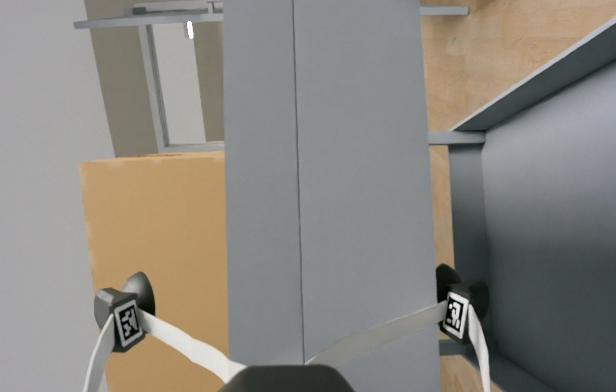

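Scene clock: 484.27 s.
move: r1 moving
r1.base_odometry: x=-4.049 y=-1.975 heading=+1.159
r1.turned_by_wheels: +0.000
r1.turned_by_imu: +0.000
r1.base_tilt: forward=-1.6 right=+1.3
r1.lidar_m: 0.33 0.36 2.54 2.60 2.61 2.43 2.45 2.30 2.16 2.21 2.77 0.39
r1.base_status: not commanded
r1.joint_positions: lift_m=+0.665 arm_m=+0.000 wrist_yaw_rad=-0.003 wrist_pitch_rad=-0.001 wrist_roll_rad=+1.568 gripper_m=+0.106
r1.joint_status: gripper_m moving
r1.measured_speeds: all 0
r1.motor_effort: lift_m=+12(13) arm_m=+4(4) wheel_0=+3(4) wheel_1=+3(3) wheel_2=-6(7)
r1.servo_current: wrist_yaw_rad=52(65) wrist_pitch_rad=33(52) wrist_roll_rad=65(65) gripper_m=117(117)
r1.hand_pose: x=+0.4590 y=-0.0882 z=+0.8439 quat_wxyz=(+0.708, +0.706, -0.001, -0.001) (m; r1's base frame)
r1.wrist_depth_mm: - - - 199 198 1708 1205 / - - - 196 196 1756 - / - - - 195 195 - - / - 399 394 192 193 - - / - 407 404 191 191 - - / - 207 410 188 189 183 - / - 424 158 139 187 - -
r2.base_odometry: x=-3.882 y=+0.093 heading=-2.122
r2.turned_by_wheels: +0.000
r2.turned_by_imu: +0.000
r2.base_tilt: forward=-0.6 right=+0.0
r2.lidar_m: 0.73 0.38 1.89 3.01 3.17 1.14 1.47 2.41 1.78 1.71 1.82 1.35
r2.base_status: not commanded
r2.joint_positions: lift_m=+0.920 arm_m=+0.000 wrist_yaw_rad=+1.050 wrist_pitch_rad=+0.001 wrist_roll_rad=+0.000 gripper_m=-0.026
r2.joint_status: not commanded
r2.measured_speeds: all 0
r2.motor_effort: lift_m=+20(21) arm_m=-5(5) wheel_0=-3(4) wheel_1=-9(9) wheel_2=+10(10)
r2.servo_current: wrist_yaw_rad=189(208) wrist_pitch_rad=39(46) wrist_roll_rad=52(59) gripper_m=104(117)
r2.contact_limits: strafe_m 0.8
r2.hand_pose: x=+0.3902 y=+0.2067 z=+1.0977 quat_wxyz=(+0.865, +0.000, +0.000, +0.501) (m; r2's base frame)
r2.wrist_depth_mm: - - 222 164 274 301 332 / - - 223 166 273 301 340 / - - 224 165 276 304 342 / - - 224 165 277 306 343 / - - 226 166 278 307 345 / - - 219 167 178 310 347 / - - 222 - 286 294 349
pictures: none
No camera images: "cameras" was empty.

Scene clock: 485.97 s.
earlier move: r1 done
r1.base_odometry: x=-4.049 y=-1.974 heading=+1.159
r1.turned_by_wheels: +0.000
r1.turned_by_imu: +0.000
r1.base_tilt: forward=-1.5 right=+1.3
r1.lidar_m: 0.32 0.34 2.56 2.61 2.59 2.40 2.47 2.30 2.16 2.19 2.81 0.40
r1.base_status: not commanded
r1.joint_positions: lift_m=+0.665 arm_m=+0.000 wrist_yaw_rad=-0.003 wrist_pitch_rad=+0.012 wrist_roll_rad=+1.569 gripper_m=-0.018
r1.joint_status: all done
r1.measured_speeds: all 0
r1.motor_effort: lift_m=+16(16) arm_m=-3(4) wheel_0=+1(4) wheel_1=+2(3) wheel_2=+1(7)
r1.servo_current: wrist_yaw_rad=59(65) wrist_pitch_rad=65(72) wrist_roll_rad=52(65) gripper_m=130(312)
r1.hand_pose: x=+0.4590 y=-0.0882 z=+0.8399 quat_wxyz=(+0.708, +0.706, +0.003, -0.005) (m; r1's base frame)
r1.wrist_depth_mm: - - - 189 190 1576 1182 / - - - 187 189 1708 - / - - - 186 188 - - / - 382 - 186 186 - - / - 394 124 183 185 - - / - 402 123 182 184 165 - / - 163 121 181 182 160 -
r2.base_odometry: x=-3.882 y=+0.093 heading=-2.122
r2.turned_by_wheels: +0.000
r2.turned_by_imu: +0.000
r2.base_tilt: forward=-0.6 right=+0.0
r2.lidar_m: 0.72 0.37 1.91 3.03 3.16 1.15 1.50 2.41 1.79 1.70 1.83 1.37
r2.base_status: not commanded
r2.joint_positions: lift_m=+0.920 arm_m=+0.000 wrist_yaw_rad=+1.050 wrist_pitch_rad=+0.001 wrist_roll_rad=+0.000 gripper_m=-0.026
r2.joint_status: not commanded
r2.measured_speeds: all 0
r2.on_its_own: wrist_yaw_rad is at rest, and its servo_current (208 mA) is outside its rest range (0 to 104 mA)
r2.motor_effort: lift_m=+20(21) arm_m=-4(5) wheel_0=-4(4) wheel_1=-9(9) wheel_2=+10(10)
r2.servo_current: wrist_yaw_rad=208(208) wrist_pitch_rad=46(46) wrist_roll_rad=52(59) gripper_m=117(117)
r2.contact_limits: strafe_m 0.8
r2.hand_pose: x=+0.3902 y=+0.2067 z=+1.0977 quat_wxyz=(+0.865, +0.000, +0.000, +0.501) (m; r2's base frame)
r2.wrist_depth_mm: - - 221 164 272 301 332 / - - 223 166 274 303 340 / - - 224 165 276 303 342 / - - 225 165 277 306 343 / - - 226 166 277 309 345 / - - 218 167 178 310 347 / - - 222 - 286 296 351
wait: 1.70 of 3 s (r1 has come to rest)
pictures: r1_head_camera, r1_wrist_camera
Images, in order (width x height): r1_head_camera 420x560, r1_wrist_camera 616x392.

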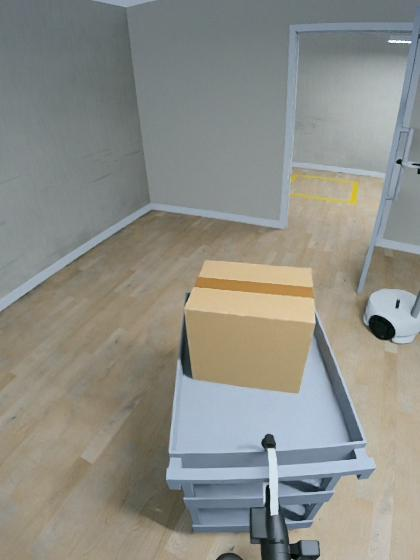

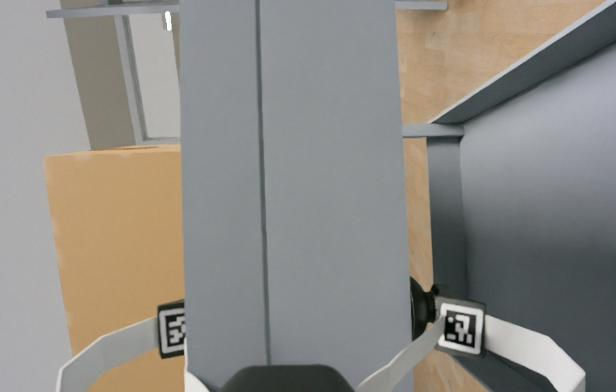

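Call:
move(r1={"base":{"strafe_m":0.18},"pace":"slow"}, blocking=false, cameras=[])

Call:
wait(seconds=5, cameras=["r1_head_camera"])

Call:
move(r1={"base":{"rotate_rad":-0.2},"pace":"slow"}, blocking=false, cameras=[])

Call:
wait(seconds=4, cameras=["r1_head_camera","r1_wrist_camera"])

Scene clock: 514.53 s.
move: r1 moving
r1.base_odometry: x=-4.062 y=-1.968 heading=+1.159
r1.turned_by_wheels: +0.000
r1.turned_by_imu: -0.001
r1.base_tilt: forward=-1.6 right=+1.3
r1.lidar_m: 0.34 0.34 2.53 2.60 2.60 2.41 2.42 2.33 2.18 2.21 2.82 0.39
r1.base_status: strafe_m moving
r1.joint_positions: lift_m=+0.665 arm_m=+0.000 wrist_yaw_rad=-0.003 wrist_pitch_rad=+0.012 wrist_roll_rad=+1.569 gripper_m=-0.018
r1.joint_status: not commanded
r1.measured_speeds: translate_m=-0.001 strafe_m=+0.058 rotate_rad=+0.004 lift_m=+0.000 arm_m=+0.000 wrist_yaw_rad=+0.000 wrist_pitch_rad=+0.000 wrist_roll_rad=+0.000
r1.motor_effort: lift_m=+16(16) arm_m=-3(4) wheel_0=-13(13) wheel_1=+5(7) wheel_2=+1(1)
r1.servo_current: wrist_yaw_rad=39(52) wrist_pitch_rad=65(78) wrist_roll_rad=59(59) gripper_m=124(130)
r1.hand_pose: x=+0.4590 y=-0.0882 z=+0.8399 quat_wxyz=(+0.708, +0.706, +0.003, -0.005) (m; r1's base frame)
r1.wrist_depth_mm: - - - 189 191 1618 1182 / - - - 187 189 1661 - / - - - 186 188 - - / - 382 - 186 187 - - / - 392 124 184 185 - - / - 399 122 182 184 165 - / - 164 121 181 183 160 -
r2.base_odometry: x=-3.882 y=+0.093 heading=-2.122
r2.turned_by_wheels: +0.000
r2.turned_by_imu: +0.000
r2.base_tilt: forward=-0.7 right=+0.0
r2.lidar_m: 0.74 0.36 1.95 3.01 3.15 1.14 1.49 2.41 1.79 1.71 1.78 1.35
r2.base_status: not commanded
r2.joint_positions: lift_m=+0.920 arm_m=+0.000 wrist_yaw_rad=+1.050 wrist_pitch_rad=+0.001 wrist_roll_rad=+0.000 gripper_m=-0.026
r2.joint_status: not commanded
r2.measured_speeds: all 0
r2.motor_effort: lift_m=+20(21) arm_m=-4(5) wheel_0=-4(4) wheel_1=-9(9) wheel_2=+10(10)
r2.servo_current: wrist_yaw_rad=208(215) wrist_pitch_rad=39(46) wrist_roll_rad=39(46) gripper_m=111(117)
r2.contact_limits: strafe_m 0.8
r2.hand_pose: x=+0.3902 y=+0.2067 z=+1.0977 quat_wxyz=(+0.865, +0.000, +0.000, +0.501) (m; r2's base frame)
r2.wrist_depth_mm: - - 222 164 273 303 332 / - - 223 166 274 303 340 / - - 224 165 276 303 340 / - - 225 165 277 306 343 / - - 226 166 278 307 343 / - - 217 167 178 312 347 / - - 222 - 285 294 351
pictures: none
No camera images: "cameras" was empty.

Scene clock: 516.97 s.
earlier move: r1 done
r1.base_odometry: x=-4.214 y=-1.902 heading=+1.159
r1.turned_by_wheels: +0.000
r1.turned_by_imu: -0.001
r1.base_tilt: forward=-1.6 right=+1.3
r1.lidar_m: 0.35 0.40 2.39 2.43 2.53 2.34 2.39 2.50 2.33 2.34 0.43 0.37
r1.base_status: done
r1.joint_positions: lift_m=+0.665 arm_m=+0.000 wrist_yaw_rad=-0.007 wrist_pitch_rad=+0.012 wrist_roll_rad=+1.568 gripper_m=-0.018
r1.joint_status: not commanded
r1.measured_speeds: all 0
r1.motor_effort: lift_m=+16(16) arm_m=+4(4) wheel_0=-5(13) wheel_1=+1(7) wheel_2=-4(5)
r1.servo_current: wrist_yaw_rad=59(78) wrist_pitch_rad=72(78) wrist_roll_rad=46(65) gripper_m=98(130)
r1.hand_pose: x=+0.4586 y=-0.0895 z=+0.8399 quat_wxyz=(+0.708, +0.706, +0.002, -0.007) (m; r1's base frame)
r1.wrist_depth_mm: - - 106 165 166 1537 - / - 445 109 167 170 - - / 373 366 111 172 173 - - / - 387 114 176 177 - - / - 407 116 179 180 - - / - 427 119 182 184 163 - / - 153 121 186 187 500 -
r2.base_odometry: x=-3.882 y=+0.093 heading=-2.122
r2.turned_by_wheels: +0.000
r2.turned_by_imu: +0.000
r2.base_tilt: forward=-0.6 right=+0.1
r2.lidar_m: 0.72 0.37 1.94 3.01 3.14 1.21 2.03 2.43 1.78 1.70 1.79 1.37
r2.base_status: not commanded
r2.joint_positions: lift_m=+0.920 arm_m=+0.000 wrist_yaw_rad=+1.050 wrist_pitch_rad=+0.001 wrist_roll_rad=+0.000 gripper_m=-0.026
r2.joint_status: not commanded
r2.measured_speeds: all 0
r2.on_its_own: wrist_yaw_rad is at rest, and its servo_current (195 mA) is outside its rest range (0 to 104 mA)
r2.motor_effort: lift_m=+21(21) arm_m=-4(5) wheel_0=-4(4) wheel_1=-9(9) wheel_2=+10(10)
r2.servo_current: wrist_yaw_rad=195(221) wrist_pitch_rad=39(46) wrist_roll_rad=46(59) gripper_m=104(117)
r2.contact_limits: strafe_m 0.8
r2.hand_pose: x=+0.3902 y=+0.2067 z=+1.0977 quat_wxyz=(+0.865, +0.000, +0.000, +0.501) (m; r2's base frame)
r2.wrist_depth_mm: - - 223 164 273 301 334 / - - 224 165 273 304 340 / - - 224 165 274 304 340 / - - 224 165 274 306 342 / - - 226 166 278 307 343 / - - 217 167 177 309 347 / - - 222 - 286 296 349
wait: 2.43 of 5 s (r1 has come to rest)
pictures: r1_head_camera
Images, in order (width x height): r1_head_camera 420x560.

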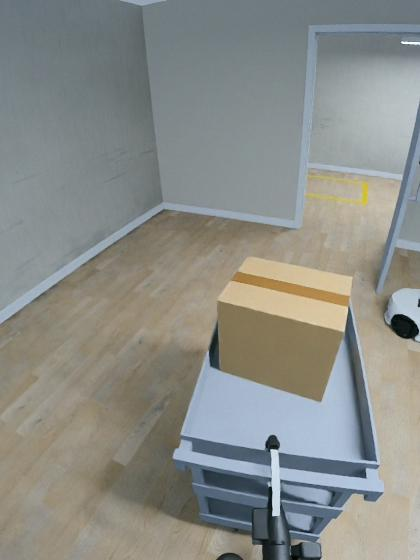

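Scene clock: 517.47 s.
move: r1 moving
r1.base_odometry: x=-4.214 y=-1.902 heading=+1.037
r1.turned_by_wheels: -0.121
r1.turned_by_imu: -0.122
r1.base_tilt: forward=-1.6 right=+1.2
r1.lidar_m: 0.34 0.36 2.42 2.39 2.64 2.33 2.36 2.66 2.31 2.34 2.77 0.39
r1.base_status: rotate_rad moving
r1.joint_positions: lift_m=+0.665 arm_m=+0.000 wrist_yaw_rad=+0.005 wrist_pitch_rad=+0.012 wrist_roll_rad=+1.568 gripper_m=-0.018
r1.joint_status: not commanded
r1.measured_speeds: translate_m=+0.003 strafe_m=+0.002 rotate_rad=-0.407 lift_m=+0.000 arm_m=+0.000 wrist_yaw_rad=+0.092 wrist_pitch_rad=+0.000 wrist_roll_rad=+0.000
r1.motor_effort: lift_m=+16(16) arm_m=-1(4) wheel_0=+7(9) wheel_1=+3(6) wheel_2=+6(6)
r1.servo_current: wrist_yaw_rad=39(78) wrist_pitch_rad=65(72) wrist_roll_rad=52(59) gripper_m=104(111)
r1.hand_pose: x=+0.4598 y=-0.0860 z=+0.8399 quat_wxyz=(+0.708, +0.706, +0.006, -0.002) (m; r1's base frame)
r1.wrist_depth_mm: - - 113 172 173 1618 - / - - 114 175 176 - - / 370 368 116 177 178 - - / - 387 117 179 180 - - / - 407 120 181 183 - - / - 418 121 183 185 166 - / - 160 122 186 186 164 -
r2.base_odometry: x=-3.882 y=+0.093 heading=-2.122
r2.turned_by_wheels: +0.000
r2.turned_by_imu: +0.000
r2.base_tilt: forward=-0.6 right=+0.0
r2.lidar_m: 0.72 0.38 1.93 3.00 3.14 1.19 2.02 2.41 1.80 1.73 1.81 1.37
r2.base_status: not commanded
r2.joint_positions: lift_m=+0.920 arm_m=+0.000 wrist_yaw_rad=+1.050 wrist_pitch_rad=+0.001 wrist_roll_rad=+0.000 gripper_m=-0.026
r2.joint_status: not commanded
r2.measured_speeds: all 0
r2.motor_effort: lift_m=+20(21) arm_m=-4(5) wheel_0=-3(4) wheel_1=-9(9) wheel_2=+10(10)
r2.servo_current: wrist_yaw_rad=202(208) wrist_pitch_rad=39(46) wrist_roll_rad=52(59) gripper_m=117(117)
r2.contact_limits: strafe_m 0.8
r2.hand_pose: x=+0.3902 y=+0.2067 z=+1.0977 quat_wxyz=(+0.865, +0.000, +0.000, +0.501) (m; r2's base frame)
r2.wrist_depth_mm: - - 222 164 273 303 332 / - - 223 166 274 304 342 / - - 224 165 276 306 342 / - - 225 166 277 306 342 / - - 226 166 279 307 345 / - - 219 166 178 309 347 / - - 222 - 285 296 351
pictures: none
No camera images: "cameras" was empty.

Scene clock: 518.17 s.
earlier move: r1 done
r1.base_odometry: x=-4.214 y=-1.902 heading=+0.960
r1.turned_by_wheels: -0.077
r1.turned_by_imu: -0.077
r1.base_tilt: forward=-1.5 right=+1.3
r1.lidar_m: 0.33 0.35 2.42 2.38 2.75 2.34 2.35 2.74 2.30 2.33 2.65 0.39
r1.base_status: done
r1.joint_positions: lift_m=+0.665 arm_m=+0.000 wrist_yaw_rad=+0.007 wrist_pitch_rad=+0.012 wrist_roll_rad=+1.570 gripper_m=-0.018
r1.joint_status: not commanded
r1.measured_speeds: all 0
r1.motor_effort: lift_m=+16(16) arm_m=-4(4) wheel_0=+8(10) wheel_1=+3(6) wheel_2=+7(12)
r1.servo_current: wrist_yaw_rad=65(78) wrist_pitch_rad=65(72) wrist_roll_rad=39(59) gripper_m=111(111)
r1.hand_pose: x=+0.4600 y=-0.0853 z=+0.8399 quat_wxyz=(+0.708, +0.707, +0.007, -0.002) (m; r1's base frame)
r1.wrist_depth_mm: - - - 190 191 1576 1182 / - - - 188 190 1708 - / - - 379 188 189 - - / - 384 126 187 187 - - / - 394 - 186 186 - - / - 404 - 185 186 167 - / - 159 123 183 184 160 -
r2.base_odometry: x=-3.882 y=+0.093 heading=-2.122
r2.turned_by_wheels: +0.000
r2.turned_by_imu: +0.000
r2.base_tilt: forward=-0.6 right=+0.1
r2.lidar_m: 0.74 0.36 1.92 3.03 3.15 1.19 1.70 2.43 1.80 1.72 1.82 1.37
r2.base_status: not commanded
r2.joint_positions: lift_m=+0.920 arm_m=+0.000 wrist_yaw_rad=+1.050 wrist_pitch_rad=+0.001 wrist_roll_rad=+0.000 gripper_m=-0.026
r2.joint_status: not commanded
r2.measured_speeds: all 0
r2.on_its_own: wrist_yaw_rad is at rest, and its servo_current (202 mA) is outside its rest range (0 to 104 mA)
r2.motor_effort: lift_m=+20(21) arm_m=-5(5) wheel_0=-3(4) wheel_1=-9(9) wheel_2=+10(10)
r2.servo_current: wrist_yaw_rad=202(215) wrist_pitch_rad=39(46) wrist_roll_rad=52(59) gripper_m=111(117)
r2.contact_limits: strafe_m 0.8
r2.hand_pose: x=+0.3902 y=+0.2067 z=+1.0977 quat_wxyz=(+0.865, +0.000, +0.000, +0.501) (m; r2's base frame)
r2.wrist_depth_mm: - - 223 164 273 303 334 / - - 223 165 276 304 340 / - - 224 165 276 303 342 / - - 224 165 277 307 343 / - - 226 166 278 306 345 / - - 218 167 178 310 347 / - - 222 - 286 296 351
wait: 0.70 of 4 s (r1 has come to rest)
pictures: r1_head_camera, r1_wrist_camera
Images, in order (width x height): r1_head_camera 420x560, r1_wrist_camera 616x392.

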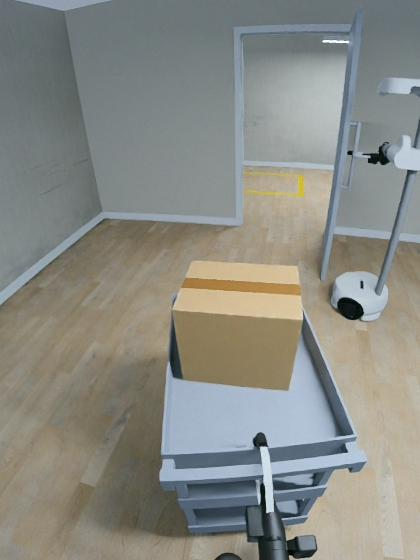

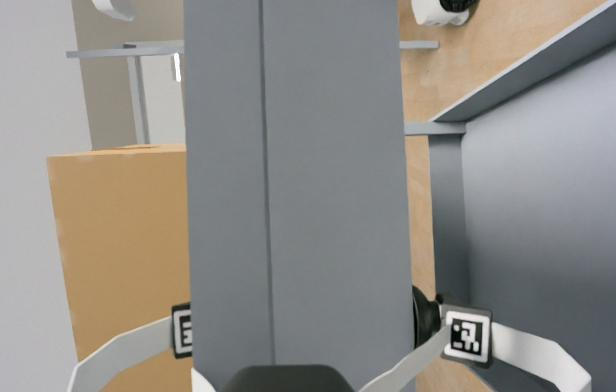

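Call:
move(r1={"base":{"strafe_m":0.19},"pace":"slow"}, blocking=false, cameras=[])

Call:
wait(seconds=5, cameras=[])

Call:
move(r1={"base":{"rotate_rad":-0.18},"pace":"slow"}, blocking=false, cameras=[])

Call:
wait(seconds=4, cameras=["r1_head_camera","r2_head_left_camera"])

Scene clock: 525.47 s.
move: r1 moving
r1.base_odometry: x=-4.226 y=-1.894 heading=+0.960
r1.turned_by_wheels: +0.000
r1.turned_by_imu: +0.000
r1.base_tilt: forward=-1.5 right=+1.3
r1.lidar_m: 0.33 0.33 2.39 2.37 2.74 2.34 2.34 2.71 2.35 2.34 2.66 0.38
r1.base_status: strafe_m moving
r1.joint_positions: lift_m=+0.665 arm_m=+0.000 wrist_yaw_rad=+0.004 wrist_pitch_rad=+0.012 wrist_roll_rad=+1.570 gripper_m=-0.018
r1.joint_status: not commanded
r1.measured_speeds: translate_m=+0.000 strafe_m=+0.056 rotate_rad=-0.005 lift_m=+0.000 arm_m=+0.000 wrist_yaw_rad=-0.049 wrist_pitch_rad=+0.000 wrist_roll_rad=+0.000
r1.motor_effort: lift_m=+16(16) arm_m=-4(4) wheel_0=-6(7) wheel_1=+7(7) wheel_2=+3(6)
r1.servo_current: wrist_yaw_rad=46(78) wrist_pitch_rad=65(72) wrist_roll_rad=46(59) gripper_m=98(111)
r1.hand_pose: x=+0.4597 y=-0.0862 z=+0.8399 quat_wxyz=(+0.707, +0.707, +0.006, -0.003) (m; r1's base frame)
r1.wrist_depth_mm: - - - 190 192 1576 1160 / - - - 189 191 1756 - / - - 382 189 189 - - / - 384 126 187 189 - - / - 394 - 186 187 - - / - 402 - 185 185 166 - / - 153 123 183 184 160 -
r2.base_odometry: x=-3.882 y=+0.093 heading=-2.122
r2.turned_by_wheels: +0.000
r2.turned_by_imu: +0.000
r2.base_tilt: forward=-0.6 right=+0.0
r2.lidar_m: 0.69 0.37 1.96 3.03 3.13 1.20 1.74 2.40 1.77 1.70 1.80 1.36
r2.base_status: not commanded
r2.joint_positions: lift_m=+0.920 arm_m=+0.000 wrist_yaw_rad=+1.050 wrist_pitch_rad=+0.001 wrist_roll_rad=+0.000 gripper_m=-0.026
r2.joint_status: not commanded
r2.measured_speeds: all 0
r2.motor_effort: lift_m=+20(21) arm_m=-4(5) wheel_0=-4(4) wheel_1=-9(9) wheel_2=+10(10)
r2.servo_current: wrist_yaw_rad=202(215) wrist_pitch_rad=46(46) wrist_roll_rad=46(52) gripper_m=111(111)
r2.contact_limits: strafe_m 0.8
r2.hand_pose: x=+0.3902 y=+0.2067 z=+1.0977 quat_wxyz=(+0.865, +0.000, +0.000, +0.501) (m; r2's base frame)
r2.wrist_depth_mm: - - 223 164 272 301 332 / - - 224 166 276 303 340 / - - 224 165 276 304 342 / - - 226 165 276 306 345 / - - 226 166 278 309 345 / - - 219 167 178 309 347 / - - 222 - 285 294 349
pictures: none
No camera images: "cameras" was empty.

Scene clock: 528.03 s.
earlier move: r1 done
r1.base_odometry: x=-4.369 y=-1.793 heading=+0.959
r1.turned_by_wheels: -0.001
r1.turned_by_imu: -0.001
r1.base_tilt: forward=-1.6 right=+1.3
r1.lidar_m: 0.35 0.42 2.23 2.19 2.54 2.31 2.31 2.66 2.51 2.50 0.49 0.37
r1.base_status: done
r1.joint_positions: lift_m=+0.665 arm_m=+0.000 wrist_yaw_rad=-0.008 wrist_pitch_rad=+0.012 wrist_roll_rad=+1.568 gripper_m=-0.018
r1.joint_status: not commanded
r1.measured_speeds: all 0
r1.motor_effort: lift_m=+16(16) arm_m=+4(4) wheel_0=-6(11) wheel_1=+2(8) wheel_2=-5(7)
r1.servo_current: wrist_yaw_rad=65(78) wrist_pitch_rad=65(72) wrist_roll_rad=20(72) gripper_m=104(111)
r1.hand_pose: x=+0.4586 y=-0.0897 z=+0.8399 quat_wxyz=(+0.708, +0.706, +0.002, -0.007) (m; r1's base frame)
r1.wrist_depth_mm: - - 110 168 170 1537 - / - - 112 172 173 - - / 375 368 114 174 176 - - / - 392 116 178 179 - - / - 410 118 181 182 - - / - 427 120 183 184 163 - / - 154 122 186 187 492 -
r2.base_odometry: x=-3.882 y=+0.093 heading=-2.122
r2.turned_by_wheels: +0.000
r2.turned_by_imu: +0.000
r2.base_tilt: forward=-0.6 right=+0.1
r2.lidar_m: 0.72 0.38 1.93 3.03 3.18 1.24 - 2.42 1.80 1.73 1.81 1.36
r2.base_status: not commanded
r2.joint_positions: lift_m=+0.920 arm_m=+0.000 wrist_yaw_rad=+1.050 wrist_pitch_rad=+0.001 wrist_roll_rad=+0.000 gripper_m=-0.026
r2.joint_status: not commanded
r2.measured_speeds: all 0
r2.on_its_own: wrist_yaw_rad is at rest, and its servo_current (202 mA) is outside its rest range (0 to 104 mA)
r2.motor_effort: lift_m=+20(21) arm_m=-5(5) wheel_0=-4(4) wheel_1=-9(9) wheel_2=+10(10)
r2.servo_current: wrist_yaw_rad=202(215) wrist_pitch_rad=33(46) wrist_roll_rad=52(65) gripper_m=111(117)
r2.contact_limits: strafe_m 0.8
r2.hand_pose: x=+0.3902 y=+0.2067 z=+1.0977 quat_wxyz=(+0.865, +0.000, +0.000, +0.501) (m; r2's base frame)
r2.wrist_depth_mm: - - 223 164 272 303 334 / - - 224 166 273 301 340 / - - 224 165 274 304 342 / - - 225 165 277 304 343 / - - 226 166 279 307 343 / - - 218 167 178 310 347 / - - 221 - 287 297 351
wait: 2.57 of 5 s (r1 has come to rest)
pictures: none
No camera images: "cameras" was empty.

Scene clock: 528.53 s.
move: r1 moving
r1.base_odometry: x=-4.369 y=-1.793 heading=+0.841
r1.turned_by_wheels: -0.118
r1.turned_by_imu: -0.119
r1.base_tilt: forward=-1.6 right=+1.2
r1.lidar_m: 0.34 0.36 2.25 2.20 2.37 2.36 2.30 2.53 2.56 2.51 2.68 0.40
r1.base_status: rotate_rad moving
r1.joint_positions: lift_m=+0.665 arm_m=+0.000 wrist_yaw_rad=+0.005 wrist_pitch_rad=+0.012 wrist_roll_rad=+1.568 gripper_m=-0.018
r1.joint_status: not commanded
r1.measured_speeds: translate_m=+0.003 strafe_m=+0.003 rotate_rad=-0.361 lift_m=+0.000 arm_m=+0.000 wrist_yaw_rad=+0.074 wrist_pitch_rad=+0.000 wrist_roll_rad=+0.000
r1.motor_effort: lift_m=+16(16) arm_m=-2(4) wheel_0=+8(9) wheel_1=+5(6) wheel_2=+9(9)
r1.servo_current: wrist_yaw_rad=52(72) wrist_pitch_rad=65(78) wrist_roll_rad=72(72) gripper_m=104(111)
r1.hand_pose: x=+0.4597 y=-0.0860 z=+0.8399 quat_wxyz=(+0.708, +0.706, +0.006, -0.003) (m; r1's base frame)
r1.wrist_depth_mm: - - 116 175 177 1661 - / - - 117 177 178 - - / 375 370 118 179 180 - - / - 387 119 181 182 - - / - 404 120 182 184 - - / - 418 122 184 186 165 - / - 158 122 186 186 164 -
r2.base_odometry: x=-3.882 y=+0.093 heading=-2.122
r2.turned_by_wheels: +0.000
r2.turned_by_imu: +0.000
r2.base_tilt: forward=-0.6 right=+0.0
r2.lidar_m: 0.71 0.38 1.95 3.04 3.17 1.27 - 2.43 1.79 1.72 1.79 1.36
r2.base_status: not commanded
r2.joint_positions: lift_m=+0.920 arm_m=+0.000 wrist_yaw_rad=+1.050 wrist_pitch_rad=+0.001 wrist_roll_rad=+0.000 gripper_m=-0.026
r2.joint_status: not commanded
r2.measured_speeds: all 0
r2.motor_effort: lift_m=+21(21) arm_m=-4(5) wheel_0=-4(4) wheel_1=-9(9) wheel_2=+10(10)
r2.servo_current: wrist_yaw_rad=208(208) wrist_pitch_rad=33(46) wrist_roll_rad=39(59) gripper_m=111(117)
r2.contact_limits: strafe_m 0.8
r2.hand_pose: x=+0.3902 y=+0.2067 z=+1.0977 quat_wxyz=(+0.865, +0.000, +0.000, +0.501) (m; r2's base frame)
r2.wrist_depth_mm: - - 223 164 272 303 334 / - - 222 165 274 304 342 / - - 224 165 276 304 340 / - - 225 165 278 304 343 / - - 226 166 278 307 343 / - - 217 167 178 309 347 / - - 221 - 285 294 351
pictures: none
No camera images: "cameras" was empty.

Scene clock: 529.17 s.
earlier move: r1 done
r1.base_odometry: x=-4.370 y=-1.793 heading=+0.781
r1.turned_by_wheels: -0.060
r1.turned_by_imu: -0.061
r1.base_tilt: forward=-1.5 right=+1.3
r1.lidar_m: 0.33 0.35 2.30 2.18 2.30 2.34 2.29 2.49 2.56 2.51 2.63 0.40
r1.base_status: done
r1.joint_positions: lift_m=+0.665 arm_m=+0.000 wrist_yaw_rad=+0.007 wrist_pitch_rad=+0.012 wrist_roll_rad=+1.569 gripper_m=-0.018
r1.joint_status: not commanded
r1.measured_speeds: all 0
r1.motor_effort: lift_m=+16(16) arm_m=-4(4) wheel_0=+7(10) wheel_1=+3(6) wheel_2=+7(11)
r1.servo_current: wrist_yaw_rad=46(78) wrist_pitch_rad=72(78) wrist_roll_rad=46(72) gripper_m=98(111)
r1.hand_pose: x=+0.4599 y=-0.0854 z=+0.8399 quat_wxyz=(+0.708, +0.707, +0.007, -0.002) (m; r1's base frame)
r1.wrist_depth_mm: - - - 190 191 1618 1205 / - - - 189 190 1756 - / - - 379 187 189 - - / - 387 126 187 188 - - / - 392 - 185 187 - - / - 404 - 185 185 166 - / - 165 123 183 185 160 -
r2.base_odometry: x=-3.882 y=+0.093 heading=-2.122
r2.turned_by_wheels: +0.000
r2.turned_by_imu: +0.000
r2.base_tilt: forward=-0.6 right=+0.0
r2.lidar_m: 0.72 0.39 1.94 3.04 3.17 1.24 - 2.38 1.80 1.73 1.81 1.35
r2.base_status: not commanded
r2.joint_positions: lift_m=+0.920 arm_m=+0.000 wrist_yaw_rad=+1.050 wrist_pitch_rad=+0.001 wrist_roll_rad=+0.000 gripper_m=-0.026
r2.joint_status: not commanded
r2.measured_speeds: all 0
r2.on_its_own: wrist_yaw_rad is at rest, and its servo_current (189 mA) is outside its rest range (0 to 104 mA)
r2.motor_effort: lift_m=+21(21) arm_m=-5(5) wheel_0=-4(4) wheel_1=-9(9) wheel_2=+10(10)
r2.servo_current: wrist_yaw_rad=189(215) wrist_pitch_rad=46(46) wrist_roll_rad=46(59) gripper_m=104(117)
r2.contact_limits: strafe_m 0.8
r2.hand_pose: x=+0.3902 y=+0.2067 z=+1.0977 quat_wxyz=(+0.865, +0.000, +0.000, +0.501) (m; r2's base frame)
r2.wrist_depth_mm: - - 222 165 273 300 330 / - - 222 166 274 303 340 / - - 224 165 274 304 342 / - - 225 166 278 306 343 / - - 226 166 279 307 345 / - - 218 167 177 309 347 / - - 222 - 286 296 349
wait: 0.63 of 4 s (r1 has come to rest)
pictures: r1_head_camera, r2_head_left_camera
Images, in order (width x height): r1_head_camera 420x560, r2_head_left_camera 420x672.

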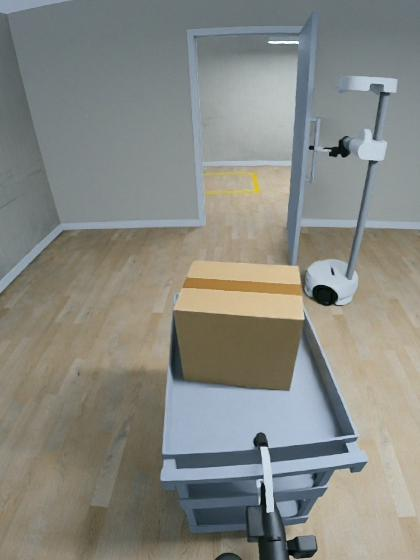

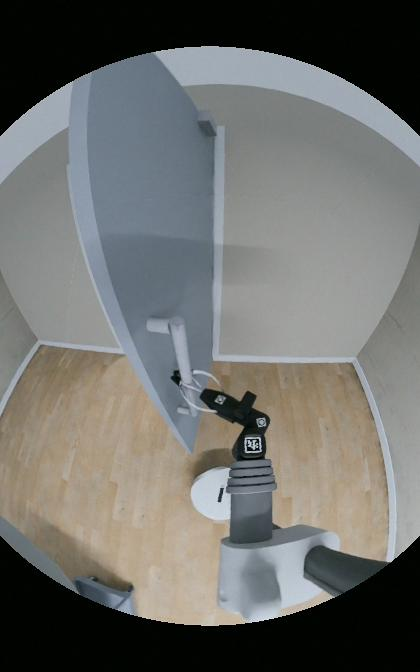

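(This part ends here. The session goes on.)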